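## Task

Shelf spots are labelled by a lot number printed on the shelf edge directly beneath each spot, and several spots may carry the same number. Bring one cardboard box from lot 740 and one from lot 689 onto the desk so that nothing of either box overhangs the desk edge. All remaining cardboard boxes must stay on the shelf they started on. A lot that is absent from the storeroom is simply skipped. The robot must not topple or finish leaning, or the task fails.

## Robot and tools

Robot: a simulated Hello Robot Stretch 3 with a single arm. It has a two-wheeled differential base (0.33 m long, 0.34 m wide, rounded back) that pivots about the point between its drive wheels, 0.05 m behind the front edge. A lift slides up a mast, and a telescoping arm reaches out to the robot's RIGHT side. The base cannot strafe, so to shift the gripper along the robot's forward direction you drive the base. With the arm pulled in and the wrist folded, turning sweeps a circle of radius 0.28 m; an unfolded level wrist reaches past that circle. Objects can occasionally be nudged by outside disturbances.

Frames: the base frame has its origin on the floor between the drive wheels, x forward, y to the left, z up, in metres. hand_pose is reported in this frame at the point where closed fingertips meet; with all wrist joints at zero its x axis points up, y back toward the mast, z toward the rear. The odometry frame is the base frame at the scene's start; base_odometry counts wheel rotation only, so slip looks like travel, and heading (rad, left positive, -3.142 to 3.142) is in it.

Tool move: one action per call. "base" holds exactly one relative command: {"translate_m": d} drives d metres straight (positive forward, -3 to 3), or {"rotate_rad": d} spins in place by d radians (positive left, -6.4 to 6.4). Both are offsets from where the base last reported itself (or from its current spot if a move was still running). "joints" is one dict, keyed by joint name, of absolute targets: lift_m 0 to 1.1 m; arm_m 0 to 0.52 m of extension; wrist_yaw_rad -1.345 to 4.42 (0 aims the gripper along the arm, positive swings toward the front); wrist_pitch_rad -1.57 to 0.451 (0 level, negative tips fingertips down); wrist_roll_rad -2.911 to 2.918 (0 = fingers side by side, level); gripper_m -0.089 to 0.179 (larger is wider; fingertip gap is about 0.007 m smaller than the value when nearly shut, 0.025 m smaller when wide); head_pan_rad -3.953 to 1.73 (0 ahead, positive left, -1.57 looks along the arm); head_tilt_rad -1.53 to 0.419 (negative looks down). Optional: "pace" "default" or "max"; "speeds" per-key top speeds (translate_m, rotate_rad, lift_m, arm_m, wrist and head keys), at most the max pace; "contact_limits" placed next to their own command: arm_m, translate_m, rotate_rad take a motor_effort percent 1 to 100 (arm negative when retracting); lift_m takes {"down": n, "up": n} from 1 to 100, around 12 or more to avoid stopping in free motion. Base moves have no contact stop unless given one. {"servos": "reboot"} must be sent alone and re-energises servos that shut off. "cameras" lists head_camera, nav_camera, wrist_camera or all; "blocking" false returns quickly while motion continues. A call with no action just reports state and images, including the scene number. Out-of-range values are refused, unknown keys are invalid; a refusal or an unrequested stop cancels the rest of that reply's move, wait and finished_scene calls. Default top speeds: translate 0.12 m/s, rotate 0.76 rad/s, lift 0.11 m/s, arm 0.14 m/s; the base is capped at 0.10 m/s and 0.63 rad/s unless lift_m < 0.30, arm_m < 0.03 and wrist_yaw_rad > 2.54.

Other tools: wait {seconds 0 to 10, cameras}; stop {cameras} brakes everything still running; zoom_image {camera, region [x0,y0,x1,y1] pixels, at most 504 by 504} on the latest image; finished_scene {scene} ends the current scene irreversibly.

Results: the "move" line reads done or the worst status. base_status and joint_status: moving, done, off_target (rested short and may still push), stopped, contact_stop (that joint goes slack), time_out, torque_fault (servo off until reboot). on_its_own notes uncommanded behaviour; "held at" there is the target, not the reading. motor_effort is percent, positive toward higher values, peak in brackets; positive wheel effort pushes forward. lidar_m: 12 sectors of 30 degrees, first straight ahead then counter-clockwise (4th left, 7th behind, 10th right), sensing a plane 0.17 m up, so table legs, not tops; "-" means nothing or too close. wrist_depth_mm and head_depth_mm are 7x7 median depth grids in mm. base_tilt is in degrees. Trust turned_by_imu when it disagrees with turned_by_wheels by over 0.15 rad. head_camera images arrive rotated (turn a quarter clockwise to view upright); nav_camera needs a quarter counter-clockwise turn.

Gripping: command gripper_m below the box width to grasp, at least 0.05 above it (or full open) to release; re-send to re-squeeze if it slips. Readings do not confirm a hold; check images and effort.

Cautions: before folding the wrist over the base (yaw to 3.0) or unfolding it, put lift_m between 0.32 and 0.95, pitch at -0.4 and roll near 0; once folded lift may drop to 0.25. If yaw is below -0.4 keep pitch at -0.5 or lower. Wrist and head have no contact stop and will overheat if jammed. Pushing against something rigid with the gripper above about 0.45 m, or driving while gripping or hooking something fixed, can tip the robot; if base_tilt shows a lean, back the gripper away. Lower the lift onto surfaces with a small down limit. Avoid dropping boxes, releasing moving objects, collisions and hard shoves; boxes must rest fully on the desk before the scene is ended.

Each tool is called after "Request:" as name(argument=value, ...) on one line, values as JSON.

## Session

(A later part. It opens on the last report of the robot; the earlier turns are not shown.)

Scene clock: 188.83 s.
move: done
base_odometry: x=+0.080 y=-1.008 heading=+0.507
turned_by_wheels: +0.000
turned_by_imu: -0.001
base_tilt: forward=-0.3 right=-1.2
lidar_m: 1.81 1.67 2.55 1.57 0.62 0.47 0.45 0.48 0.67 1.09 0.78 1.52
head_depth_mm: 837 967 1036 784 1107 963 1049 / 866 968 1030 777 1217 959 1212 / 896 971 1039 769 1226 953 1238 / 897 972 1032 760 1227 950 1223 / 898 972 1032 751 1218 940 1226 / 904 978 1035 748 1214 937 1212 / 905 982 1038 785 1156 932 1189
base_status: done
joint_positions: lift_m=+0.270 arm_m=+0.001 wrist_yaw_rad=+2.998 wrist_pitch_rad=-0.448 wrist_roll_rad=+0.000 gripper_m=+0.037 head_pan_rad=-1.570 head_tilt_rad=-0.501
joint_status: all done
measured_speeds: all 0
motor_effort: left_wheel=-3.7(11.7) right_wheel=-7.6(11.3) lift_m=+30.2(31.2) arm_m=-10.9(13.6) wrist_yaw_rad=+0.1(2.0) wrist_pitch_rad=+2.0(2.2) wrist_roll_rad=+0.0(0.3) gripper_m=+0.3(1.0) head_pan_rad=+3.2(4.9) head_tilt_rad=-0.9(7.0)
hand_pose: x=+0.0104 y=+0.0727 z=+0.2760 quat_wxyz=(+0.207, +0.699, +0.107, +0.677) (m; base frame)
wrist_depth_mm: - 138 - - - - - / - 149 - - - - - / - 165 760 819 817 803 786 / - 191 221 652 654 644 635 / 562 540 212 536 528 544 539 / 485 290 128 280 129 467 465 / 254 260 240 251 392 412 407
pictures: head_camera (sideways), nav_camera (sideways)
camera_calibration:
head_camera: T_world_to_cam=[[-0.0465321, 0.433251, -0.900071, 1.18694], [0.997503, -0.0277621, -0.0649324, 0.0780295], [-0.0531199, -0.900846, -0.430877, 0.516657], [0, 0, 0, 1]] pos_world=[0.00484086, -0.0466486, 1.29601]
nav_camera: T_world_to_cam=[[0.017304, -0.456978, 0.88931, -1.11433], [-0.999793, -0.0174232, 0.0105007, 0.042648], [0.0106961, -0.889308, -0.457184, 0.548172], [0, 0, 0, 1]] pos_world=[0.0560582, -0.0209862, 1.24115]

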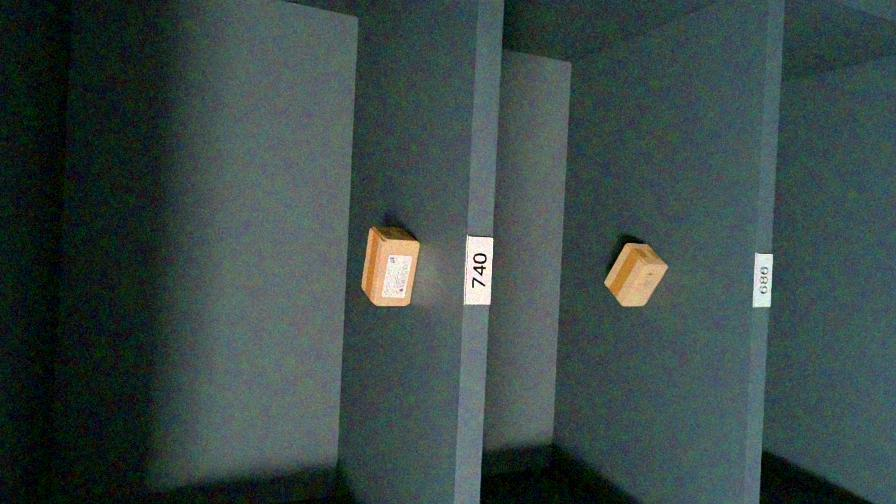

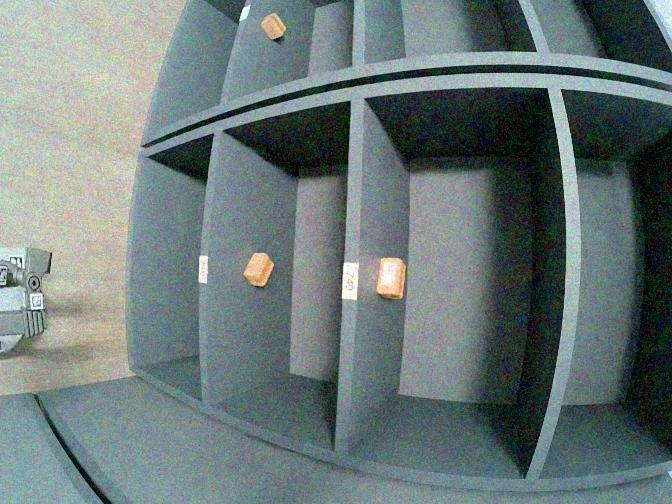

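Request:
move(joints={"lift_m": 0.94, "wrist_pitch_rad": -0.4})

Request:
move(joints={"wrist_yaw_rad": 0.0})

Request:
move(joints={"wrist_pitch_rad": -0.2, "gripper_m": 0.179}, cameras=["all"])

Scene clock: 247.33 s.
move: done
base_odometry: x=+0.080 y=-1.008 heading=+0.507
turned_by_wheels: +0.000
turned_by_imu: +0.000
base_tilt: forward=-0.3 right=-1.2
lidar_m: 1.80 1.67 2.55 1.57 0.62 0.47 0.45 0.48 0.67 1.09 0.78 1.52
head_depth_mm: 828 963 1027 741 1111 1031 - / 855 966 1039 780 1219 994 - / 887 965 1041 769 1214 957 - / 897 972 1027 762 1224 949 - / 901 972 1030 753 1217 942 - / 906 980 1033 744 1210 936 1286 / 904 977 1041 789 1166 935 1185
base_status: not commanded
joint_positions: lift_m=+0.940 arm_m=+0.001 wrist_yaw_rad=+2.998 wrist_pitch_rad=-0.420 wrist_roll_rad=+0.000 gripper_m=+0.037 head_pan_rad=-1.570 head_tilt_rad=-0.500
joint_status: all done
measured_speeds: all 0
motor_effort: left_wheel=-3.6(4.1) right_wheel=-7.5(9.1) lift_m=+30.6(33.8) arm_m=-6.0(9.6) wrist_yaw_rad=+0.9(2.1) wrist_pitch_rad=+3.2(6.4) wrist_roll_rad=+0.2(0.3) gripper_m=+0.3(1.2) head_pan_rad=+3.2(4.0) head_tilt_rad=+4.6(5.0)
hand_pose: x=+0.0109 y=+0.0763 z=+0.9522 quat_wxyz=(+0.197, +0.700, +0.098, +0.679) (m; base frame)
wrist_depth_mm: - 137 - - - - - / - 147 - - - - - / - 161 - - - - - / - 179 - - - - - / - - 207 - - - - / - - 129 - 129 - - / - - 265 - - - -
pictures: none

Scene clock: 249.83 s.
move: done
base_odometry: x=+0.080 y=-1.008 heading=+0.507
turned_by_wheels: +0.000
turned_by_imu: +0.000
base_tilt: forward=-0.3 right=-1.2
lidar_m: 1.81 1.67 2.55 1.57 0.62 0.47 0.45 0.48 0.67 1.09 0.78 1.52
head_depth_mm: 831 965 1028 743 1116 1028 - / 852 965 1036 780 1220 997 - / 887 966 1041 772 1223 1027 - / 894 970 1033 760 1224 - - / 897 973 1034 753 1223 945 1225 / 898 974 1038 747 1211 933 1223 / 902 979 1038 787 1157 934 1183
base_status: not commanded
joint_positions: lift_m=+0.940 arm_m=+0.001 wrist_yaw_rad=+0.003 wrist_pitch_rad=-0.420 wrist_roll_rad=+0.000 gripper_m=+0.037 head_pan_rad=-1.570 head_tilt_rad=-0.500
joint_status: all done
measured_speeds: all 0
motor_effort: left_wheel=-4.0(4.0) right_wheel=-8.1(8.9) lift_m=+30.5(31.1) arm_m=-4.2(6.5) wrist_yaw_rad=-4.0(5.2) wrist_pitch_rad=+3.2(3.4) wrist_roll_rad=+0.1(0.3) gripper_m=+0.6(1.0) head_pan_rad=+3.5(4.0) head_tilt_rad=+4.4(5.0)
hand_pose: x=-0.0208 y=-0.3697 z=+0.9522 quat_wxyz=(+0.692, +0.149, -0.691, -0.147) (m; base frame)
wrist_depth_mm: - - - 469 - - - / - - - - - - - / - - - - - 867 - / - - - - - 897 - / - - - 156 151 - - / - - 126 - 126 - 586 / - - - - - - 649
pictures: none

Scene clock: 251.77 s.
move: done
base_odometry: x=+0.080 y=-1.008 heading=+0.507
turned_by_wheels: +0.000
turned_by_imu: +0.000
base_tilt: forward=-0.3 right=-1.4
lidar_m: 1.81 1.67 2.55 1.57 0.62 0.47 0.45 0.48 0.67 1.09 0.78 1.52
head_depth_mm: 831 957 1034 743 1102 1029 - / 854 966 1044 778 1222 928 - / 888 966 1037 770 1229 - - / 898 973 1030 762 1222 - - / 903 971 1035 751 1218 916 1190 / 908 974 1035 746 1218 904 1216 / 905 982 1036 785 1153 930 1186
base_status: not commanded
joint_positions: lift_m=+0.940 arm_m=+0.001 wrist_yaw_rad=+0.003 wrist_pitch_rad=-0.223 wrist_roll_rad=+0.000 gripper_m=+0.179 head_pan_rad=-1.570 head_tilt_rad=-0.500
joint_status: all done
measured_speeds: all 0
motor_effort: left_wheel=-3.8(4.1) right_wheel=-8.0(8.7) lift_m=+30.2(31.0) arm_m=-3.7(5.3) wrist_yaw_rad=-3.2(4.6) wrist_pitch_rad=+3.8(5.0) wrist_roll_rad=-0.1(0.3) gripper_m=+0.5(83.6) head_pan_rad=+2.8(3.7) head_tilt_rad=+4.6(4.9)
hand_pose: x=-0.0207 y=-0.3901 z=+0.9986 quat_wxyz=(+0.703, +0.080, -0.702, -0.078) (m; base frame)
wrist_depth_mm: - 791 - - - 732 - / - - - 515 - - - / - - - - - - - / - - - - - - - / - 142 - - - 910 - / - 126 - 748 - - - / - - - - - - 105
pictures: head_camera (sideways), nav_camera (sideways), wrist_camera
camera_calibration:
head_camera: T_world_to_cam=[[-0.0466155, 0.432317, -0.900516, 1.18757], [0.99751, -0.0276101, -0.0648914, 0.0779895], [-0.052917, -0.901299, -0.429954, 0.515478], [0, 0, 0, 1]] pos_world=[0.00484119, -0.0466526, 1.29612]
nav_camera: T_world_to_cam=[[0.0173985, -0.455979, 0.88982, -1.11495], [-0.999789, -0.017632, 0.0105134, 0.0426287], [0.0108954, -0.889816, -0.45619, 0.546915], [0, 0, 0, 1]] pos_world=[0.0560594, -0.0209902, 1.24116]
wrist_camera: T_world_to_cam=[[-0.99886, -0.0443226, -0.0177382, -0.0135785], [-0.00210285, 0.412043, -0.911162, 1.10314], [0.047694, -0.910086, -0.411666, 0.223226], [0, 0, 0, 1]] pos_world=[-0.0218898, -0.251987, 1.09679]

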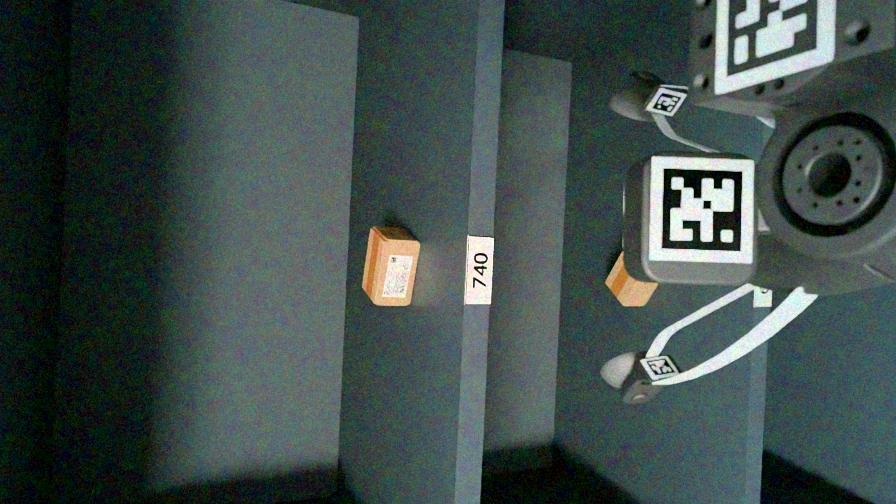

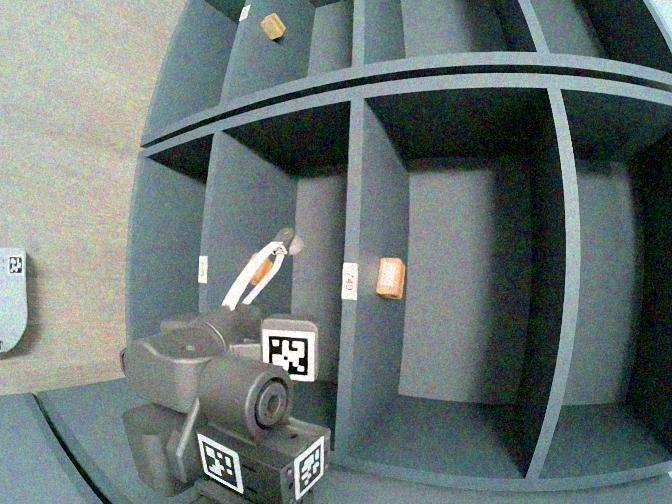

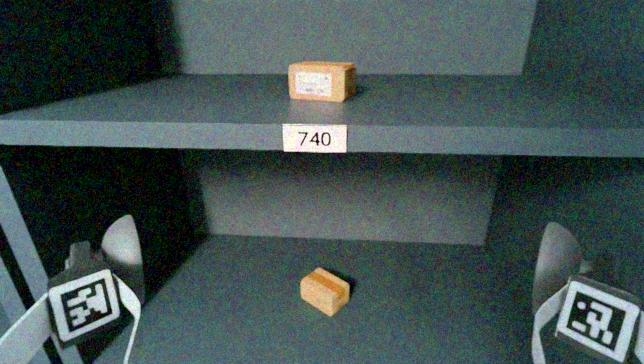

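Request:
move(joints={"lift_m": 0.965, "arm_m": 0.25}, cameras=["wrist_camera"])

Scene clock: 275.77 s.
move: done
base_odometry: x=+0.080 y=-1.008 heading=+0.507
turned_by_wheels: +0.000
turned_by_imu: +0.000
base_tilt: forward=-0.3 right=-1.3
lidar_m: 1.81 1.67 2.56 1.57 0.62 0.47 0.45 0.48 0.67 1.09 0.79 1.52
head_depth_mm: 831 960 1031 302 1121 965 1051 / 862 960 1029 353 1151 956 1208 / 886 968 1029 356 1101 952 1232 / 898 970 1037 377 1133 952 1231 / 898 969 1041 748 1223 941 1225 / 903 975 1036 746 1211 940 1214 / 905 976 1042 784 1151 933 1188
base_status: not commanded
joint_positions: lift_m=+0.965 arm_m=+0.250 wrist_yaw_rad=+0.003 wrist_pitch_rad=-0.222 wrist_roll_rad=+0.000 gripper_m=+0.179 head_pan_rad=-1.570 head_tilt_rad=-0.500
joint_status: all done
measured_speeds: all 0
motor_effort: left_wheel=-3.6(4.2) right_wheel=-8.1(8.9) lift_m=+27.2(32.4) arm_m=+14.3(15.8) wrist_yaw_rad=-2.1(4.6) wrist_pitch_rad=+3.6(3.8) wrist_roll_rad=-0.1(0.3) gripper_m=+0.7(1.1) head_pan_rad=+3.3(3.7) head_tilt_rad=+3.8(4.8)
hand_pose: x=-0.0208 y=-0.6396 z=+1.0239 quat_wxyz=(+0.703, +0.080, -0.702, -0.077) (m; base frame)
wrist_depth_mm: 563 - - - - - 511 / - - - - - - - / - - - 300 - - - / - - - 304 - - - / - 142 - - - - - / - 126 - - - - - / - - - - - - 105
pictures: wrist_camera
camera_calibration:
wrist_camera: T_world_to_cam=[[-0.998865, -0.0442123, -0.0177412, -0.0242285], [-0.00200349, 0.411066, -0.911604, 1.22878], [0.0475969, -0.910533, -0.410687, 0.00526374], [0, 0, 0, 1]] pos_world=[-0.0219897, -0.501386, 1.12189]

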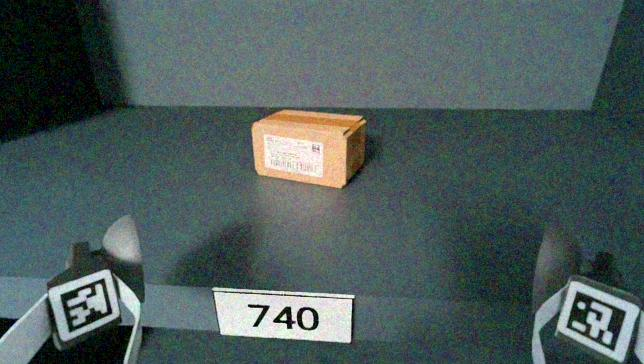

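Request:
move(joints={"wrist_yaw_rad": -0.33}, base={"translate_m": 0.104}, cameras=["wrist_camera"])

Scene clock: 300.33 s.
move: done
base_odometry: x=+0.171 y=-0.958 heading=+0.507
turned_by_wheels: +0.000
turned_by_imu: +0.000
base_tilt: forward=-0.4 right=-1.2
lidar_m: 1.70 1.58 2.49 1.92 0.76 0.57 0.56 0.59 0.81 1.10 0.73 1.44
head_depth_mm: 829 970 1036 302 1158 967 1186 / 854 967 1046 356 1195 960 1211 / 884 968 1031 351 1028 952 1227 / 899 972 1036 380 1089 946 1235 / 904 976 1037 753 1226 941 1228 / 903 975 1044 791 1211 940 1223 / 832 902 915 785 975 903 1047
base_status: done
joint_positions: lift_m=+0.965 arm_m=+0.250 wrist_yaw_rad=-0.327 wrist_pitch_rad=-0.222 wrist_roll_rad=+0.000 gripper_m=+0.179 head_pan_rad=-1.570 head_tilt_rad=-0.500
joint_status: all done
measured_speeds: all 0
motor_effort: left_wheel=+4.9(10.0) right_wheel=+7.1(9.8) lift_m=+24.2(24.4) arm_m=+13.0(14.2) wrist_yaw_rad=-4.1(5.5) wrist_pitch_rad=+3.5(3.7) wrist_roll_rad=-0.1(0.3) gripper_m=+0.4(1.1) head_pan_rad=+3.4(3.5) head_tilt_rad=+3.8(4.2)
hand_pose: x=-0.1001 y=-0.6266 z=+1.0239 quat_wxyz=(+0.681, -0.037, -0.706, -0.192) (m; base frame)
wrist_depth_mm: - - - - - 628 - / - - - - - 657 - / - - 304 301 - - - / - - 311 - - - - / - 142 - - - - - / - 126 - - 212 - - / - - - - - - 105
pictures: wrist_camera
camera_calibration:
wrist_camera: T_world_to_cam=[[-0.959273, 0.281921, -0.0177833, 0.105548], [0.13137, 0.3895, -0.91161, 1.22312], [-0.250075, -0.876819, -0.410672, 0.012188], [0, 0, 0, 1]] pos_world=[-0.0563833, -0.495474, 1.12189]

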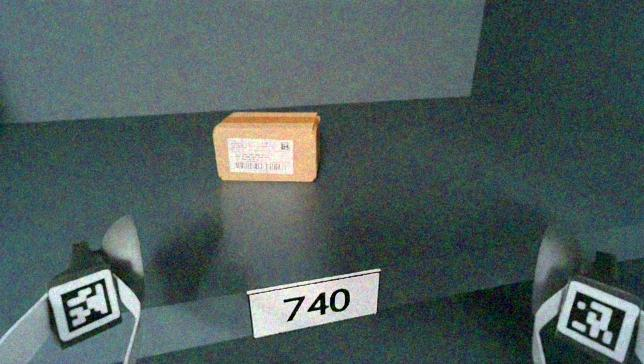

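Request:
move(base={"translate_m": 0.045})

Request:
move(joints={"arm_m": 0.35}, cameras=["wrist_camera"])

Scene clock: 329.23 s.
move: done
base_odometry: x=+0.210 y=-0.936 heading=+0.507
turned_by_wheels: +0.000
turned_by_imu: +0.000
base_tilt: forward=-0.3 right=-1.2
lidar_m: 1.66 1.55 1.72 2.07 0.83 0.62 0.60 0.63 0.84 1.03 0.71 1.39
head_depth_mm: 830 964 1040 302 1161 965 1216 / 858 969 1038 356 1194 960 1236 / 885 972 1033 350 1032 959 1232 / 902 976 1037 379 1097 953 1232 / 905 976 1043 754 1218 945 1227 / 907 968 1029 795 1154 937 1182 / 724 782 803 740 851 880 982
base_status: done
joint_positions: lift_m=+0.965 arm_m=+0.250 wrist_yaw_rad=-0.327 wrist_pitch_rad=-0.222 wrist_roll_rad=+0.000 gripper_m=+0.179 head_pan_rad=-1.570 head_tilt_rad=-0.500
joint_status: not commanded
measured_speeds: all 0
motor_effort: left_wheel=+3.7(8.9) right_wheel=+5.9(10.7) lift_m=+24.0(25.3) arm_m=+13.3(13.6) wrist_yaw_rad=-1.8(4.1) wrist_pitch_rad=+3.5(3.6) wrist_roll_rad=+0.0(0.3) gripper_m=+0.5(1.1) head_pan_rad=+2.3(3.0) head_tilt_rad=+2.2(4.0)
hand_pose: x=-0.1001 y=-0.6266 z=+1.0239 quat_wxyz=(+0.681, -0.037, -0.706, -0.192) (m; base frame)
wrist_depth_mm: - - - - - 635 - / - - - - - 669 - / - - - 316 - - - / - - - 323 - - - / - 142 - - - - - / - 126 - - 219 - - / - - - - - - 105
pictures: none

Scene clock: 331.20 s.
move: done
base_odometry: x=+0.210 y=-0.936 heading=+0.507
turned_by_wheels: +0.000
turned_by_imu: +0.000
base_tilt: forward=-0.2 right=-1.2
lidar_m: 1.66 1.55 1.72 2.08 0.83 0.62 0.60 0.63 0.84 1.03 0.71 1.39
head_depth_mm: 833 971 1040 348 1161 939 1216 / 854 969 1024 388 1224 958 1242 / 886 970 1019 442 1230 956 1238 / 895 978 1033 477 1230 947 1230 / 901 978 1037 753 1217 944 1219 / 907 969 1028 791 1151 937 1185 / 724 782 801 739 847 879 983
base_status: not commanded
joint_positions: lift_m=+0.965 arm_m=+0.350 wrist_yaw_rad=-0.327 wrist_pitch_rad=-0.222 wrist_roll_rad=+0.000 gripper_m=+0.179 head_pan_rad=-1.570 head_tilt_rad=-0.500
joint_status: all done
measured_speeds: all 0
motor_effort: left_wheel=+3.8(4.2) right_wheel=+5.5(6.6) lift_m=+24.9(25.3) arm_m=+13.2(15.4) wrist_yaw_rad=-3.3(4.7) wrist_pitch_rad=+3.5(3.7) wrist_roll_rad=+0.0(0.3) gripper_m=+1.0(1.1) head_pan_rad=+2.3(3.0) head_tilt_rad=+2.7(3.9)
hand_pose: x=-0.1001 y=-0.7266 z=+1.0239 quat_wxyz=(+0.681, -0.037, -0.706, -0.192) (m; base frame)
wrist_depth_mm: - - - - - - - / - - - - - 583 - / - - - 241 260 - - / - - - 227 224 - - / - 143 - 237 - - - / - 126 - - - - - / - - - - - - 105
pictures: wrist_camera
camera_calibration:
wrist_camera: T_world_to_cam=[[-0.959249, 0.282005, -0.0177447, 0.133653], [0.131367, 0.389488, -0.911615, 1.26208], [-0.250169, -0.876797, -0.410662, -0.0755224], [0, 0, 0, 1]] pos_world=[-0.0564832, -0.595474, 1.12189]

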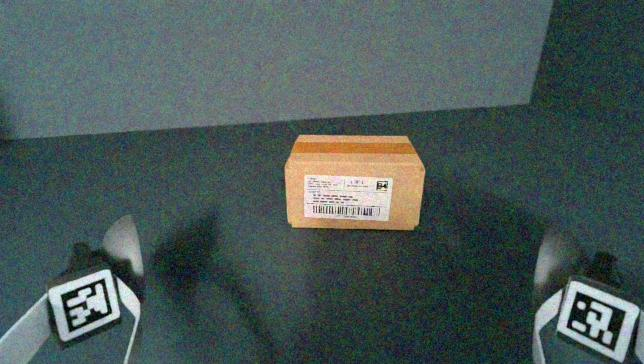

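Request:
move(base={"translate_m": -0.042}, joints={"arm_m": 0.442}, contact_limits={"arm_m": 35}, cameras=["wrist_camera", "head_camera"])

Scene clock: 362.40 s.
move: done
base_odometry: x=+0.173 y=-0.956 heading=+0.507
turned_by_wheels: +0.000
turned_by_imu: +0.000
base_tilt: forward=-0.4 right=-1.2
lidar_m: 1.71 1.58 1.75 1.93 0.77 0.58 0.56 0.59 0.81 1.10 0.73 1.43
head_depth_mm: 834 966 1040 313 1202 969 1201 / 857 966 554 360 1219 958 1213 / 884 971 551 681 1232 954 1236 / 899 974 1018 675 1233 941 1227 / 897 976 1031 753 1215 941 1221 / 904 978 1041 792 1212 936 1216 / 827 892 911 783 968 902 1037
base_status: done
joint_positions: lift_m=+0.965 arm_m=+0.442 wrist_yaw_rad=-0.327 wrist_pitch_rad=-0.222 wrist_roll_rad=+0.000 gripper_m=+0.179 head_pan_rad=-1.570 head_tilt_rad=-0.500
joint_status: all done
measured_speeds: all 0
motor_effort: left_wheel=-5.1(9.5) right_wheel=-5.2(11.1) lift_m=+25.6(25.6) arm_m=+13.9(15.4) wrist_yaw_rad=-2.5(4.3) wrist_pitch_rad=+3.6(3.7) wrist_roll_rad=+0.2(0.3) gripper_m=+0.5(1.0) head_pan_rad=+2.1(2.9) head_tilt_rad=+1.9(3.2)
contact_limits: arm_m 35 (drawing in: default 32, maximum 55; extending or still: default 41, maximum 69)
hand_pose: x=-0.1002 y=-0.8186 z=+1.0239 quat_wxyz=(+0.681, -0.037, -0.706, -0.192) (m; base frame)
wrist_depth_mm: 330 - - - - - 462 / - - - - - - 489 / - - - - - - - / - - - 180 - - - / - 143 138 144 144 - - / - 126 137 133 132 - - / - - 146 144 142 - 105
pictures: head_camera (sideways), wrist_camera
camera_calibration:
head_camera: T_world_to_cam=[[-0.0466209, 0.432196, -0.900574, 1.18764], [0.99751, -0.0276147, -0.0648918, 0.0779898], [-0.0529151, -0.901357, -0.429833, 0.515318], [0, 0, 0, 1]] pos_world=[0.00484117, -0.0466531, 1.29612]
wrist_camera: T_world_to_cam=[[-0.959153, 0.28233, -0.0177306, 0.159811], [0.131488, 0.389452, -0.911613, 1.29789], [-0.250471, -0.876708, -0.410667, -0.156138], [0, 0, 0, 1]] pos_world=[-0.0564829, -0.687474, 1.12189]

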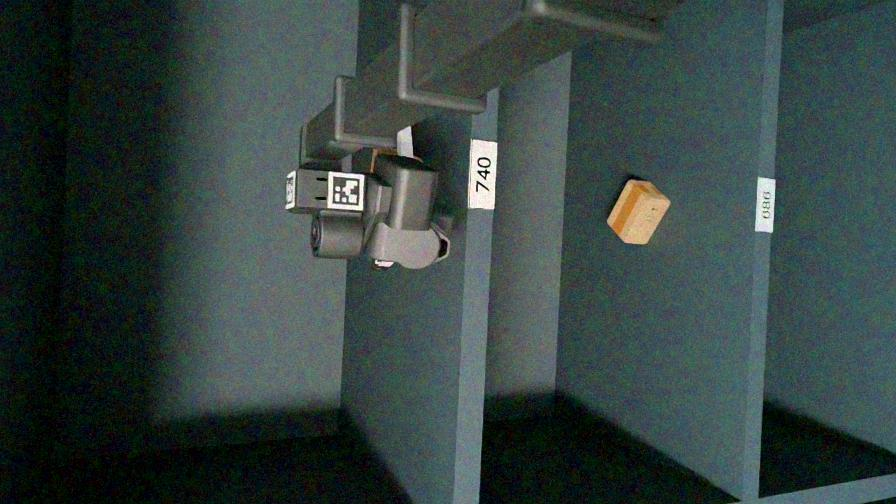

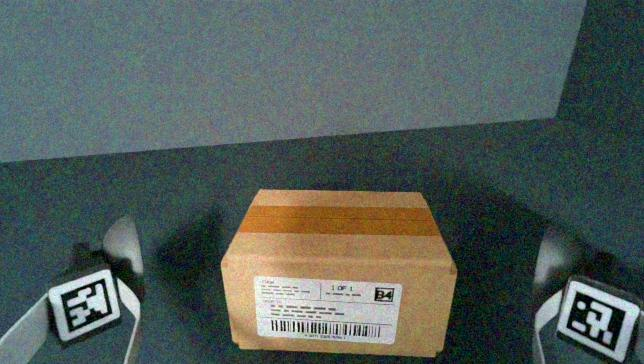

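Request:
move(joints={"gripper_m": 0.06}, cameras=["wrist_camera"])

Scene clock: 374.57 s.
move: done
base_odometry: x=+0.173 y=-0.956 heading=+0.507
turned_by_wheels: +0.000
turned_by_imu: +0.000
base_tilt: forward=-0.4 right=-1.3
lidar_m: 1.70 1.58 1.75 1.93 0.77 0.57 0.56 0.59 0.81 1.10 0.73 1.43
head_depth_mm: 831 967 1040 313 1201 963 1203 / 859 966 553 361 1218 960 1218 / 886 974 551 681 1228 955 1234 / 902 974 1023 678 1232 948 1234 / 900 976 1037 752 1219 943 1221 / 907 975 1035 791 1206 939 1226 / 830 894 910 782 973 909 1034
base_status: not commanded
joint_positions: lift_m=+0.965 arm_m=+0.442 wrist_yaw_rad=-0.329 wrist_pitch_rad=-0.221 wrist_roll_rad=+0.000 gripper_m=+0.061 head_pan_rad=-1.570 head_tilt_rad=-0.500
joint_status: all done
measured_speeds: all 0
motor_effort: left_wheel=-5.3(5.6) right_wheel=-5.5(6.1) lift_m=+25.7(26.3) arm_m=+10.0(11.5) wrist_yaw_rad=-2.3(4.2) wrist_pitch_rad=+3.4(3.6) wrist_roll_rad=-0.2(0.3) gripper_m=-13.3(85.0) head_pan_rad=+2.7(3.0) head_tilt_rad=+1.7(3.0)
contact_limits: arm_m 35 (drawing in: default 32, maximum 55; extending or still: default 41, maximum 69)
hand_pose: x=-0.1005 y=-0.8185 z=+1.0240 quat_wxyz=(+0.681, -0.038, -0.706, -0.192) (m; base frame)
wrist_depth_mm: 330 337 - - - - 458 / - - - - - - 486 / - - - - - - - / - - - 180 - - - / - - 149 145 144 - - / - - 135 135 133 - - / - - 145 145 143 117 -
pictures: wrist_camera
camera_calibration:
wrist_camera: T_world_to_cam=[[-0.95876, 0.283663, -0.0177503, 0.16065], [0.131882, 0.38869, -0.911881, 1.29776], [-0.251768, -0.876616, -0.41007, -0.156714], [0, 0, 0, 1]] pos_world=[-0.0565816, -0.687375, 1.12199]

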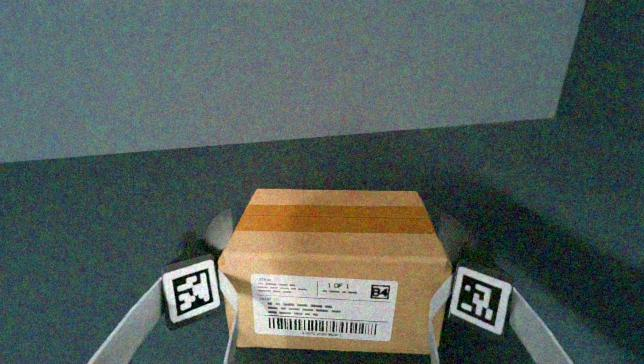

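Request:
move(joints={"gripper_m": 0.03})

Request:
move(joints={"lift_m": 1.02}, speeds={"lift_m": 0.06}, cameras=["wrist_camera"])

Scene clock: 388.13 s.
move: done
base_odometry: x=+0.173 y=-0.956 heading=+0.507
turned_by_wheels: +0.000
turned_by_imu: +0.000
base_tilt: forward=-0.3 right=-1.2
lidar_m: 1.70 1.58 1.75 1.93 0.77 0.57 0.56 0.59 0.81 1.10 0.73 1.43
head_depth_mm: 832 963 1039 313 1202 965 1202 / 855 970 552 360 1217 963 1211 / 877 971 551 679 1230 958 1239 / 900 979 1020 676 1230 949 1223 / 900 980 1037 754 1227 945 1217 / 906 979 1037 791 1206 939 1220 / 826 895 913 784 970 901 1035
base_status: not commanded
joint_positions: lift_m=+0.965 arm_m=+0.442 wrist_yaw_rad=-0.329 wrist_pitch_rad=-0.219 wrist_roll_rad=+0.000 gripper_m=+0.031 head_pan_rad=-1.570 head_tilt_rad=-0.500
joint_status: all done
measured_speeds: all 0
motor_effort: left_wheel=-4.9(5.8) right_wheel=-6.1(6.5) lift_m=+25.4(26.4) arm_m=+6.3(7.8) wrist_yaw_rad=-1.3(2.6) wrist_pitch_rad=+3.1(3.5) wrist_roll_rad=+0.0(0.3) gripper_m=-22.9(96.0) head_pan_rad=+2.1(2.8) head_tilt_rad=+2.1(2.5)
contact_limits: arm_m 35 (drawing in: default 32, maximum 55; extending or still: default 41, maximum 69)
hand_pose: x=-0.1006 y=-0.8187 z=+1.0244 quat_wxyz=(+0.681, -0.038, -0.706, -0.192) (m; base frame)
wrist_depth_mm: 330 340 - - - - 463 / - - - - - - 483 / - - - - - - - / - - - 181 - - - / - - 149 145 146 - - / - - 135 136 133 - - / - - 148 146 145 - -
pictures: none

Scene clock: 389.63 s.
move: done
base_odometry: x=+0.173 y=-0.956 heading=+0.507
turned_by_wheels: +0.000
turned_by_imu: +0.000
base_tilt: forward=-0.4 right=-1.3
lidar_m: 1.70 1.58 1.75 1.94 0.77 0.58 0.56 0.59 0.81 1.09 0.73 1.43
head_depth_mm: 832 965 352 734 1222 969 1196 / 856 966 407 780 1221 957 1213 / 884 947 504 768 1226 957 1237 / 901 975 533 759 1227 952 1231 / 903 976 1037 754 1219 943 1223 / 904 981 1040 791 1207 939 1221 / 830 894 909 785 971 901 1033
base_status: not commanded
joint_positions: lift_m=+1.020 arm_m=+0.442 wrist_yaw_rad=-0.329 wrist_pitch_rad=-0.224 wrist_roll_rad=+0.000 gripper_m=+0.034 head_pan_rad=-1.570 head_tilt_rad=-0.500
joint_status: all done
measured_speeds: all 0
motor_effort: left_wheel=-5.2(5.6) right_wheel=-5.6(6.2) lift_m=+31.5(33.9) arm_m=+5.6(7.3) wrist_yaw_rad=-0.6(2.6) wrist_pitch_rad=+4.0(4.2) wrist_roll_rad=-0.1(0.3) gripper_m=-10.0(23.2) head_pan_rad=+2.0(2.6) head_tilt_rad=+1.0(2.6)
contact_limits: arm_m 35 (drawing in: default 32, maximum 55; extending or still: default 41, maximum 69)
hand_pose: x=-0.1005 y=-0.8183 z=+1.0783 quat_wxyz=(+0.681, -0.037, -0.706, -0.193) (m; base frame)
wrist_depth_mm: 329 339 - - - - 465 / - - - - - - 488 / - - - - - - - / - - - - - - - / - - 145 146 145 - - / - - 136 137 134 - - / - - 147 146 144 - -
pictures: wrist_camera
camera_calibration:
wrist_camera: T_world_to_cam=[[-0.958715, 0.28381, -0.0178429, 0.16186], [0.132793, 0.391328, -0.91062, 1.34797], [-0.25146, -0.875394, -0.41286, -0.130274], [0, 0, 0, 1]] pos_world=[-0.0565825, -0.687478, 1.17659]

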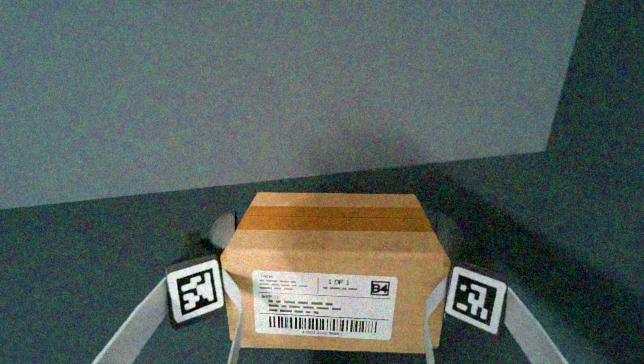

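Request:
move(joints={"arm_m": 0.02})

Request:
move(joints={"wrist_yaw_rad": 0.0, "lift_m": 0.86, "head_tilt_rad": -0.4}, base={"translate_m": 0.5}, cameras=["wrist_camera", "head_camera"])

Scene clock: 442.17 s.
move: done
base_odometry: x=+0.173 y=-0.956 heading=+0.507
turned_by_wheels: +0.000
turned_by_imu: +0.000
base_tilt: forward=-0.3 right=-1.1
lidar_m: 1.70 1.58 1.75 1.93 0.77 0.58 0.56 0.59 0.81 1.10 0.73 1.43
head_depth_mm: 828 965 1037 - - - - / 853 966 1042 834 - - - / 881 969 1043 825 - - - / 900 972 1039 762 1233 980 - / 901 977 1038 754 1224 944 1226 / 903 979 1037 794 1207 938 1220 / 827 897 910 786 967 905 1035
base_status: not commanded
joint_positions: lift_m=+1.020 arm_m=+0.020 wrist_yaw_rad=-0.329 wrist_pitch_rad=-0.225 wrist_roll_rad=+0.000 gripper_m=+0.034 head_pan_rad=-1.570 head_tilt_rad=-0.500
joint_status: all done
measured_speeds: all 0
motor_effort: left_wheel=-4.9(5.8) right_wheel=-5.7(6.5) lift_m=+30.4(31.3) arm_m=-12.6(15.7) wrist_yaw_rad=-0.8(2.8) wrist_pitch_rad=+4.0(4.2) wrist_roll_rad=-0.1(0.3) gripper_m=-9.4(10.1) head_pan_rad=+1.5(2.9) head_tilt_rad=+1.0(2.2)
hand_pose: x=-0.1004 y=-0.3963 z=+1.0781 quat_wxyz=(+0.680, -0.037, -0.706, -0.194) (m; base frame)
wrist_depth_mm: - - - - - - 451 / 675 - - - 867 - 471 / - - - - - - 492 / - - - 175 - - 516 / - - 146 146 145 554 - / - - 136 137 135 125 - / - - 147 146 144 125 -
pictures: none

Scene clock: 448.30 s.
move: done
base_odometry: x=+0.610 y=-0.713 heading=+0.507
turned_by_wheels: +0.000
turned_by_imu: +0.000
base_tilt: forward=-0.2 right=-1.2
lidar_m: 1.21 1.23 1.20 3.58 1.45 1.09 1.05 1.10 1.14 0.67 1.07 1.02
head_depth_mm: 539 977 1046 957 1213 1076 903 / 546 579 619 674 724 1023 898 / 579 688 629 694 724 766 432 / 689 988 1058 919 1225 1055 285 / 608 991 1058 906 1230 1042 859 / 626 992 1057 900 1221 1040 906 / 645 999 1063 885 1228 1000 900
base_status: done
joint_positions: lift_m=+0.860 arm_m=+0.020 wrist_yaw_rad=-0.003 wrist_pitch_rad=-0.225 wrist_roll_rad=+0.000 gripper_m=+0.034 head_pan_rad=-1.570 head_tilt_rad=-0.400
joint_status: all done
measured_speeds: all 0
motor_effort: left_wheel=+4.9(9.3) right_wheel=+5.2(11.6) lift_m=+24.2(31.7) arm_m=-6.3(13.8) wrist_yaw_rad=+1.3(5.6) wrist_pitch_rad=+4.2(4.4) wrist_roll_rad=-0.2(0.3) gripper_m=-9.7(10.0) head_pan_rad=+1.9(2.3) head_tilt_rad=+4.7(5.7)
hand_pose: x=-0.0222 y=-0.4094 z=+0.9180 quat_wxyz=(+0.703, +0.079, -0.702, -0.081) (m; base frame)
wrist_depth_mm: - - - - - - - / 398 - - - - - - / - - - - - - - / - - - - - - - / - - 146 146 145 - - / - - 136 137 134 - 680 / - - 147 146 144 - -
pictures: head_camera (sideways), wrist_camera
camera_calibration:
head_camera: T_world_to_cam=[[-0.0466093, 0.340195, -0.939199, 1.23806], [0.997511, -0.0339552, -0.0618023, 0.0739791], [-0.0529155, -0.939742, -0.337765, 0.39556], [0, 0, 0, 1]] pos_world=[0.00484121, -0.0469444, 1.30096]
wrist_camera: T_world_to_cam=[[-0.999104, -0.0383694, -0.0178434, -0.0148428], [0.000346701, 0.41424, -0.910168, 1.03765], [0.042314, -0.909359, -0.413856, 0.174753], [0, 0, 0, 1]] pos_world=[-0.0225838, -0.271492, 1.01649]

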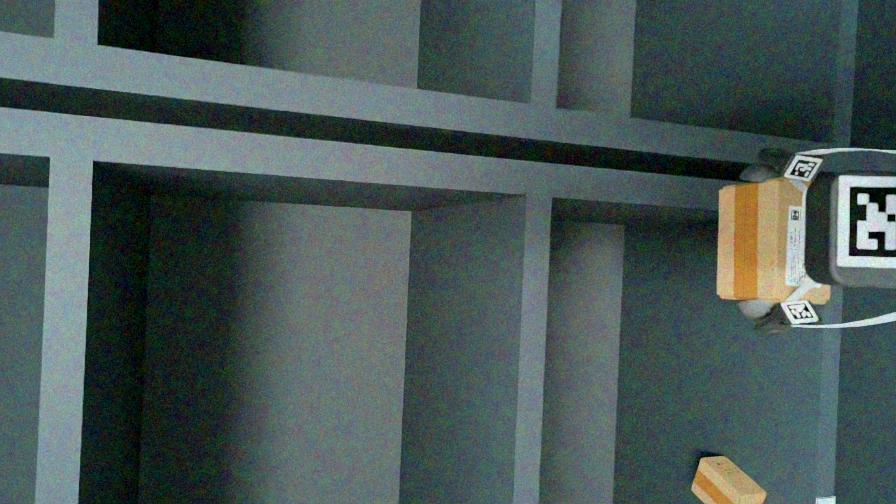

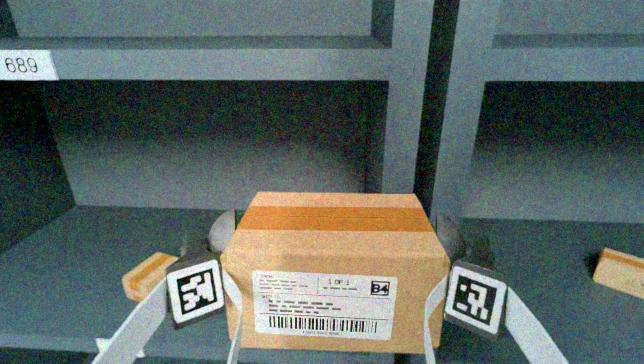

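Request:
move(base={"rotate_rad": 1.571}, speeds={"rotate_rad": 0.5}, cameras=["head_camera", "wrist_camera", "nav_camera"])

Scene clock: 458.43 s.
move: done
base_odometry: x=+0.610 y=-0.713 heading=+2.078
turned_by_wheels: +1.571
turned_by_imu: +1.546
base_tilt: forward=-0.4 right=-1.2
lidar_m: 3.59 1.47 1.09 1.05 1.10 1.15 0.66 1.08 1.02 1.21 1.25 1.20
head_depth_mm: 1011 1071 1143 1252 1356 1468 1425 / 1011 1080 1154 1237 1331 1449 1427 / 1014 1076 1156 1243 1327 1411 432 / 1012 1081 1154 1237 1334 1394 285 / 1011 1081 1158 1236 1342 1433 1325 / 1018 1086 1149 1237 1343 1458 1391 / 1019 1081 1154 1236 1344 1456 1386
base_status: done
joint_positions: lift_m=+0.860 arm_m=+0.020 wrist_yaw_rad=-0.003 wrist_pitch_rad=-0.225 wrist_roll_rad=+0.000 gripper_m=+0.034 head_pan_rad=-1.570 head_tilt_rad=-0.400
joint_status: not commanded
measured_speeds: all 0
motor_effort: left_wheel=-8.1(12.7) right_wheel=+8.1(12.5) lift_m=+24.6(25.4) arm_m=-6.0(6.9) wrist_yaw_rad=+2.0(3.4) wrist_pitch_rad=+4.1(4.3) wrist_roll_rad=-0.1(0.3) gripper_m=-9.2(10.2) head_pan_rad=+1.3(2.2) head_tilt_rad=+3.9(5.5)
hand_pose: x=-0.0221 y=-0.4094 z=+0.9180 quat_wxyz=(+0.703, +0.079, -0.702, -0.081) (m; base frame)
wrist_depth_mm: - - - - - 834 - / - - - - - 878 - / - - - - - - - / - - - - - - - / - - 149 145 146 - - / - - 136 136 134 - - / - - 149 148 145 - -
pictures: head_camera (sideways), nav_camera (sideways), wrist_camera
camera_calibration:
head_camera: T_world_to_cam=[[-0.0465251, 0.339984, -0.93928, 1.23815], [0.997515, -0.0339982, -0.0617157, 0.0738642], [-0.0529162, -0.939817, -0.337557, 0.395284], [0, 0, 0, 1]] pos_world=[0.00484146, -0.0469453, 1.30096]
nav_camera: T_world_to_cam=[[0.0173745, -0.36465, 0.930983, -1.16867], [-0.99979, -0.0164829, 0.0122026, 0.0404267], [0.0108956, -0.930999, -0.364859, 0.428044], [0, 0, 0, 1]] pos_world=[0.0560594, -0.0269787, 1.24369]
wrist_camera: T_world_to_cam=[[-0.999096, -0.0385924, -0.0178333, -0.0149137], [0.000245225, 0.414236, -0.910169, 1.03765], [0.0425128, -0.909351, -0.413852, 0.174756], [0, 0, 0, 1]] pos_world=[-0.022584, -0.271492, 1.01649]

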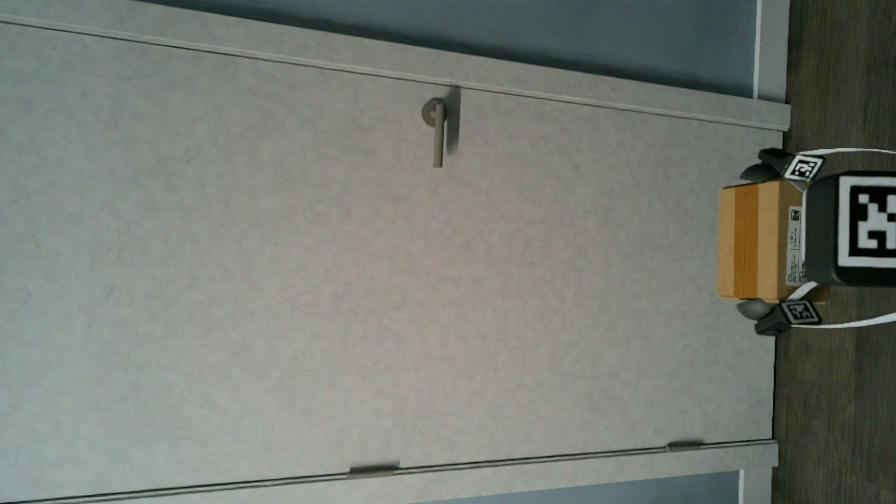

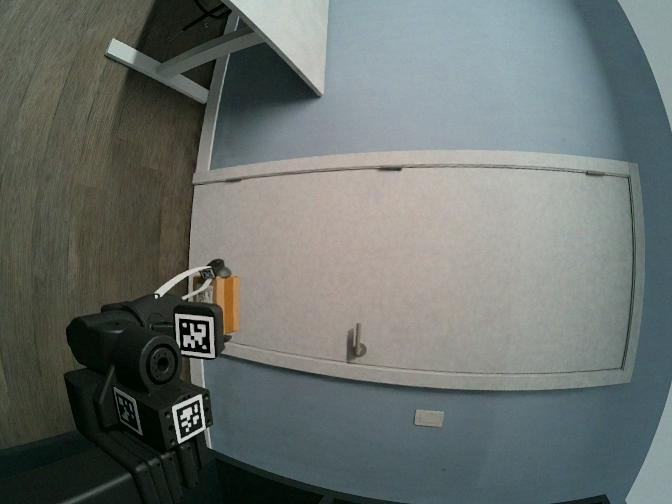

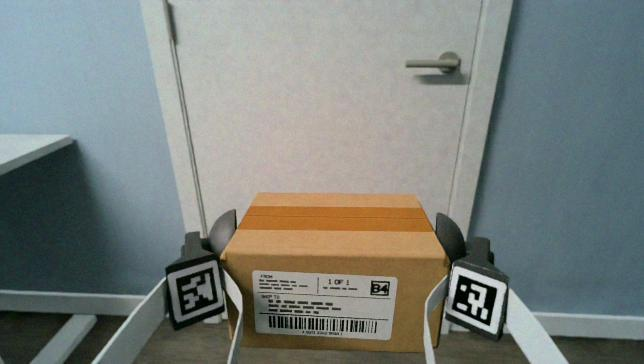

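Request:
move(base={"translate_m": 1.03}, cameras=["head_camera", "wrist_camera"])

Scene clock: 475.93 s.
move: done
base_odometry: x=+0.111 y=+0.187 heading=+2.078
turned_by_wheels: +0.000
turned_by_imu: -0.001
base_tilt: forward=-0.3 right=-1.2
lidar_m: 2.58 1.44 1.07 1.03 1.08 1.50 1.68 1.72 1.29 0.82 0.69 1.36
head_depth_mm: 1044 1113 1185 1274 1372 1472 707 / 1041 1112 1188 1276 1352 811 659 / 1044 1106 1194 1276 1093 803 432 / 1045 1114 1193 1280 1087 801 285 / 1051 1121 1193 1280 1083 795 613 / 1052 1116 1196 1274 1072 790 646 / 1049 1121 1190 1279 1064 787 640
base_status: done
joint_positions: lift_m=+0.860 arm_m=+0.020 wrist_yaw_rad=-0.003 wrist_pitch_rad=-0.225 wrist_roll_rad=+0.000 gripper_m=+0.034 head_pan_rad=-1.570 head_tilt_rad=-0.400
joint_status: not commanded
measured_speeds: all 0
motor_effort: left_wheel=+5.7(10.1) right_wheel=+4.1(13.7) lift_m=+24.9(26.5) arm_m=-10.8(14.0) wrist_yaw_rad=+2.0(3.4) wrist_pitch_rad=+4.2(4.3) wrist_roll_rad=-0.2(0.3) gripper_m=-9.4(10.3) head_pan_rad=+1.0(2.0) head_tilt_rad=+0.9(3.8)
hand_pose: x=-0.0221 y=-0.4094 z=+0.9180 quat_wxyz=(+0.703, +0.079, -0.702, -0.081) (m; base frame)
wrist_depth_mm: - - - - - - - / - - - - - - - / - - - - - - - / - - - - - - - / - - 146 146 145 - - / - - 136 137 134 425 - / - - 146 146 144 121 -
pictures: head_camera (sideways), wrist_camera
camera_calibration:
head_camera: T_world_to_cam=[[-0.0465251, 0.339984, -0.93928, 1.23815], [0.997515, -0.0339982, -0.0617157, 0.0738642], [-0.0529162, -0.939817, -0.337557, 0.395284], [0, 0, 0, 1]] pos_world=[0.00484146, -0.0469453, 1.30096]
wrist_camera: T_world_to_cam=[[-0.999096, -0.0385924, -0.0178333, -0.0149137], [0.000245225, 0.414236, -0.910169, 1.03765], [0.0425128, -0.909351, -0.413852, 0.174756], [0, 0, 0, 1]] pos_world=[-0.022584, -0.271492, 1.01649]

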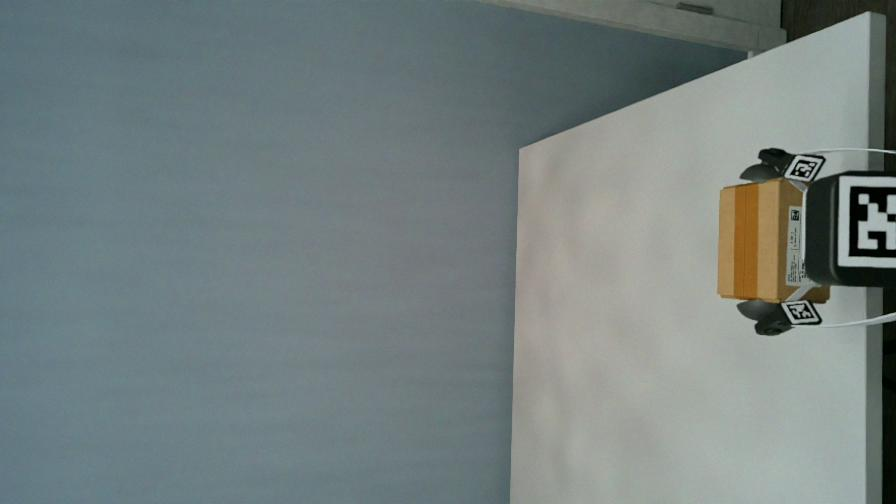

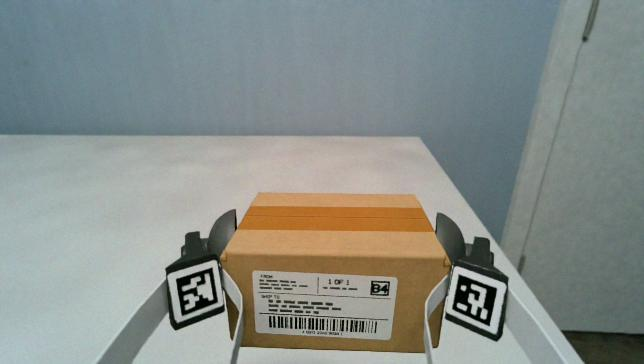

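Request:
move(joints={"arm_m": 0.3})

Request:
move(joints={"lift_m": 0.745})

Request:
move(joints={"lift_m": 0.69}, speeds={"lift_m": 0.02}, contact_limits={"lift_m": {"down": 14}}, cameras=["wrist_camera", "head_camera"])

Scene clock: 493.43 s.
move: done
base_odometry: x=+0.111 y=+0.187 heading=+2.078
turned_by_wheels: +0.000
turned_by_imu: +0.000
base_tilt: forward=-0.3 right=-1.2
lidar_m: 2.59 1.44 1.07 1.03 1.08 1.50 1.68 1.72 1.29 0.82 0.69 1.36
head_depth_mm: 1048 1112 1186 1274 1366 330 - / 1049 1113 1187 1272 460 358 639 / 1046 1114 1191 1279 444 458 654 / 1045 1115 1187 1278 542 715 652 / 1048 1114 1192 1276 1077 794 651 / 1049 1118 1190 1281 1069 791 647 / 1052 1120 1195 1276 1062 784 644
base_status: not commanded
joint_positions: lift_m=+0.860 arm_m=+0.300 wrist_yaw_rad=-0.003 wrist_pitch_rad=-0.225 wrist_roll_rad=+0.000 gripper_m=+0.034 head_pan_rad=-1.570 head_tilt_rad=-0.400
joint_status: all done
measured_speeds: all 0
motor_effort: left_wheel=+5.5(6.2) right_wheel=+4.4(5.1) lift_m=+26.4(26.6) arm_m=+13.6(15.8) wrist_yaw_rad=+1.3(3.9) wrist_pitch_rad=+4.2(4.3) wrist_roll_rad=+0.1(0.3) gripper_m=-9.5(10.2) head_pan_rad=+1.6(1.6) head_tilt_rad=-0.2(1.2)
hand_pose: x=-0.0221 y=-0.6894 z=+0.9180 quat_wxyz=(+0.703, +0.079, -0.702, -0.081) (m; base frame)
wrist_depth_mm: - - - - - - - / - - - - - - - / - - - - - - - / - - - - - - - / - - 146 146 145 - - / - - 136 137 134 - - / - - 147 147 144 122 -
pictures: none

Scene clock: 495.30 s.
move: done
base_odometry: x=+0.111 y=+0.187 heading=+2.078
turned_by_wheels: +0.000
turned_by_imu: +0.000
base_tilt: forward=-0.4 right=-1.1
lidar_m: 2.59 1.44 1.07 1.03 1.08 1.49 1.68 1.72 1.30 0.82 0.69 1.36
head_depth_mm: 1042 1110 1182 1269 1379 1465 707 / 1046 1114 1193 1276 1349 781 387 / 1045 1115 1188 1279 1094 483 474 / 1045 1118 1193 1277 1086 505 602 / 1047 1114 1188 1272 1081 767 651 / 1050 1115 1194 1278 1064 789 645 / 1051 1118 1198 1283 1059 787 644
base_status: not commanded
joint_positions: lift_m=+0.745 arm_m=+0.300 wrist_yaw_rad=-0.003 wrist_pitch_rad=-0.225 wrist_roll_rad=+0.000 gripper_m=+0.034 head_pan_rad=-1.570 head_tilt_rad=-0.400
joint_status: all done
measured_speeds: all 0
motor_effort: left_wheel=+5.6(6.2) right_wheel=+4.4(4.8) lift_m=+25.7(26.7) arm_m=+8.0(13.1) wrist_yaw_rad=+1.7(3.0) wrist_pitch_rad=+4.3(4.3) wrist_roll_rad=+0.0(0.3) gripper_m=-9.7(10.1) head_pan_rad=+1.2(1.7) head_tilt_rad=-1.1(1.3)
hand_pose: x=-0.0221 y=-0.6894 z=+0.8030 quat_wxyz=(+0.703, +0.079, -0.702, -0.081) (m; base frame)
wrist_depth_mm: - - - - - - - / - - - - - - - / - - - - - - - / - - - - - - - / - - 146 146 145 - - / - - 136 137 134 - - / - - 147 147 144 - -
pictures: none

Scene clock: 498.43 s.
move: done
base_odometry: x=+0.111 y=+0.187 heading=+2.078
turned_by_wheels: +0.000
turned_by_imu: +0.000
base_tilt: forward=-0.2 right=-1.1
lidar_m: 2.59 1.44 1.07 1.03 1.08 1.50 1.69 1.72 1.29 0.82 0.69 1.36
head_depth_mm: 1047 1110 1193 1273 1380 1475 707 / 1044 1114 1179 1277 1345 809 451 / 1050 1112 1190 1278 1099 802 488 / 1045 1111 1189 1272 1092 619 516 / 1051 1113 1191 1279 1076 782 649 / 1047 1119 1189 1288 1073 790 644 / 1051 1116 1194 1282 1061 786 642
base_status: not commanded
joint_positions: lift_m=+0.690 arm_m=+0.300 wrist_yaw_rad=-0.003 wrist_pitch_rad=-0.204 wrist_roll_rad=+0.000 gripper_m=+0.034 head_pan_rad=-1.570 head_tilt_rad=-0.400
joint_status: all done
measured_speeds: all 0
motor_effort: left_wheel=+5.8(6.1) right_wheel=+4.0(5.1) lift_m=+22.8(26.5) arm_m=-0.5(7.7) wrist_yaw_rad=+1.8(3.3) wrist_pitch_rad=+0.3(4.3) wrist_roll_rad=+0.0(0.3) gripper_m=-9.8(10.0) head_pan_rad=+0.9(1.5) head_tilt_rad=-1.1(1.8)
contact_limits: lift_m down 14 (down: maximum 72; up: maximum 65)
hand_pose: x=-0.0221 y=-0.6910 z=+0.7531 quat_wxyz=(+0.704, +0.072, -0.703, -0.073) (m; base frame)
wrist_depth_mm: - - - - - - - / - - - - - - - / - - - - - - - / - - - 181 - - - / - - 149 151 146 - - / - - 136 137 134 - - / - - 148 146 145 - -
pictures: head_camera (sideways), wrist_camera
camera_calibration:
head_camera: T_world_to_cam=[[-0.0465251, 0.339984, -0.93928, 1.23815], [0.997515, -0.0339982, -0.0617157, 0.0738642], [-0.0529162, -0.939817, -0.337557, 0.395284], [0, 0, 0, 1]] pos_world=[0.00484146, -0.0469453, 1.30096]
wrist_camera: T_world_to_cam=[[-0.999096, -0.0389559, -0.0170264, -0.0295795], [0.000240762, 0.395296, -0.918554, 0.997484], [0.0425136, -0.917727, -0.394929, -0.169567], [0, 0, 0, 1]] pos_world=[-0.022584, -0.55107, 0.848772]

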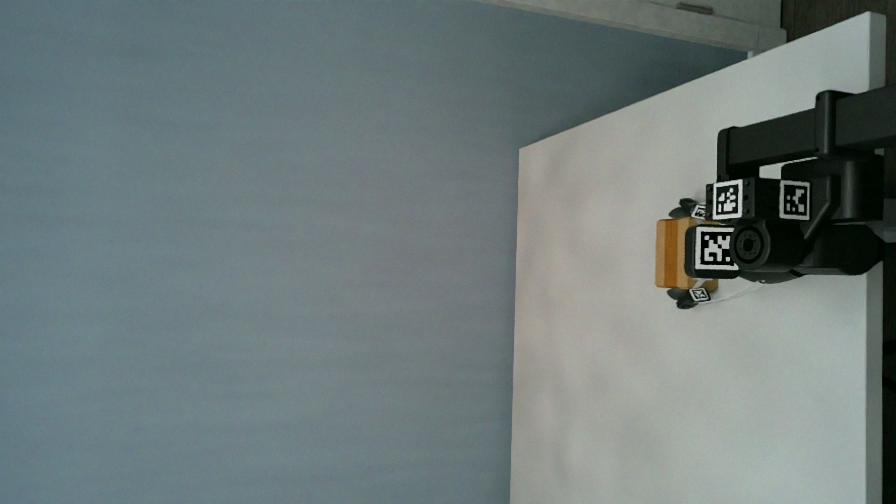

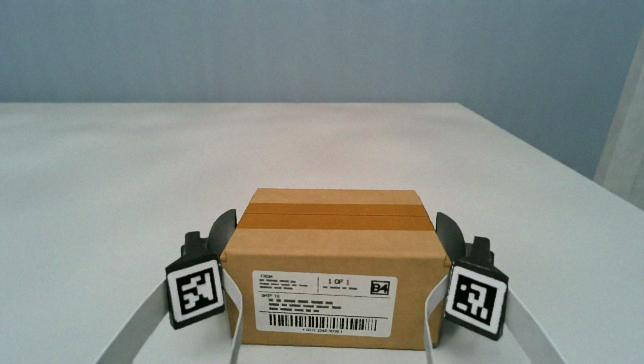

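Request:
move(joints={"lift_m": 0.694})

Request:
move(joints={"gripper_m": 0.179}, cameras=["wrist_camera"])

Scene clock: 506.07 s.
move: done
base_odometry: x=+0.111 y=+0.187 heading=+2.078
turned_by_wheels: +0.000
turned_by_imu: +0.000
base_tilt: forward=-0.3 right=-1.1
lidar_m: 2.59 1.44 1.07 1.03 1.08 1.50 1.68 1.71 1.29 0.82 0.69 1.36
head_depth_mm: 1043 1113 1187 1275 1374 1472 705 / 1049 1110 1188 1278 1352 807 436 / 1045 1115 1195 1280 1095 766 488 / 1047 1111 1194 1280 1088 611 516 / 1050 1109 1194 1282 1073 779 649 / 1052 1117 1192 1283 1067 793 646 / 1052 1116 1199 1279 1061 784 642
base_status: not commanded
joint_positions: lift_m=+0.694 arm_m=+0.300 wrist_yaw_rad=-0.003 wrist_pitch_rad=-0.214 wrist_roll_rad=+0.000 gripper_m=+0.034 head_pan_rad=-1.570 head_tilt_rad=-0.400
joint_status: all done
measured_speeds: all 0
motor_effort: left_wheel=+5.7(6.0) right_wheel=+3.7(4.9) lift_m=+30.1(30.9) arm_m=-10.6(11.0) wrist_yaw_rad=+3.0(3.0) wrist_pitch_rad=+2.1(2.3) wrist_roll_rad=-0.3(0.3) gripper_m=-9.1(9.9) head_pan_rad=+0.6(1.0) head_tilt_rad=-1.8(2.6)
hand_pose: x=-0.0221 y=-0.6903 z=+0.7548 quat_wxyz=(+0.703, +0.075, -0.703, -0.077) (m; base frame)
wrist_depth_mm: - - - - - - - / - - - - - - - / - - - - - - - / - - - 183 - - - / - - 150 152 145 - - / - - 136 137 135 - - / - - 148 146 144 - -
pictures: none

Scene clock: 508.07 s.
move: done
base_odometry: x=+0.111 y=+0.187 heading=+2.078
turned_by_wheels: +0.000
turned_by_imu: +0.000
base_tilt: forward=-0.3 right=-1.1
lidar_m: 2.59 1.44 1.06 1.03 1.08 1.50 1.68 1.72 1.29 0.82 0.69 1.36
head_depth_mm: 1041 1115 1192 1274 1374 1480 706 / 1046 1115 1191 1272 1349 810 437 / 1047 1112 1192 1280 1101 737 488 / 1046 1114 1192 1279 1088 611 518 / 1048 1112 1196 1275 1079 764 649 / 1049 1114 1193 1282 1065 790 647 / 1050 1113 1194 1279 1064 784 645
base_status: not commanded
joint_positions: lift_m=+0.694 arm_m=+0.300 wrist_yaw_rad=-0.003 wrist_pitch_rad=-0.217 wrist_roll_rad=+0.000 gripper_m=+0.179 head_pan_rad=-1.570 head_tilt_rad=-0.400
joint_status: all done
measured_speeds: all 0
motor_effort: left_wheel=+5.7(6.1) right_wheel=+3.9(5.1) lift_m=+30.3(31.1) arm_m=-13.3(14.1) wrist_yaw_rad=+1.5(3.0) wrist_pitch_rad=+2.7(2.9) wrist_roll_rad=-0.1(0.3) gripper_m=+0.5(83.4) head_pan_rad=+0.7(1.2) head_tilt_rad=-2.4(3.0)
hand_pose: x=-0.0221 y=-0.6900 z=+0.7539 quat_wxyz=(+0.703, +0.076, -0.703, -0.078) (m; base frame)
wrist_depth_mm: - - - - - - - / - - - - - - - / - - - - - - - / - - - 181 - - - / - 142 139 145 144 - - / - 126 139 135 134 - - / - - 147 146 144 - 105
pictures: wrist_camera
camera_calibration:
wrist_camera: T_world_to_cam=[[-0.999096, -0.0387325, -0.0175293, -0.028992], [0.000240147, 0.407166, -0.913354, 1.00209], [0.0425138, -0.912533, -0.406788, -0.155771], [0, 0, 0, 1]] pos_world=[-0.022584, -0.551284, 0.851385]

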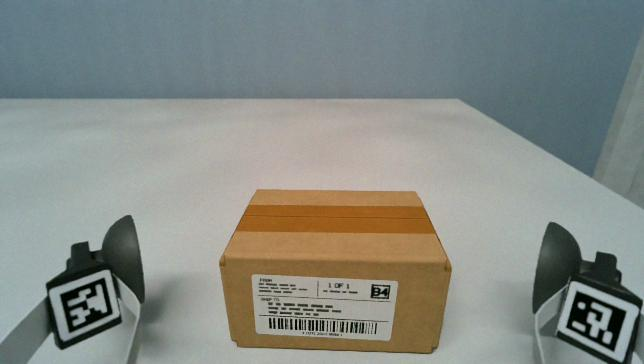

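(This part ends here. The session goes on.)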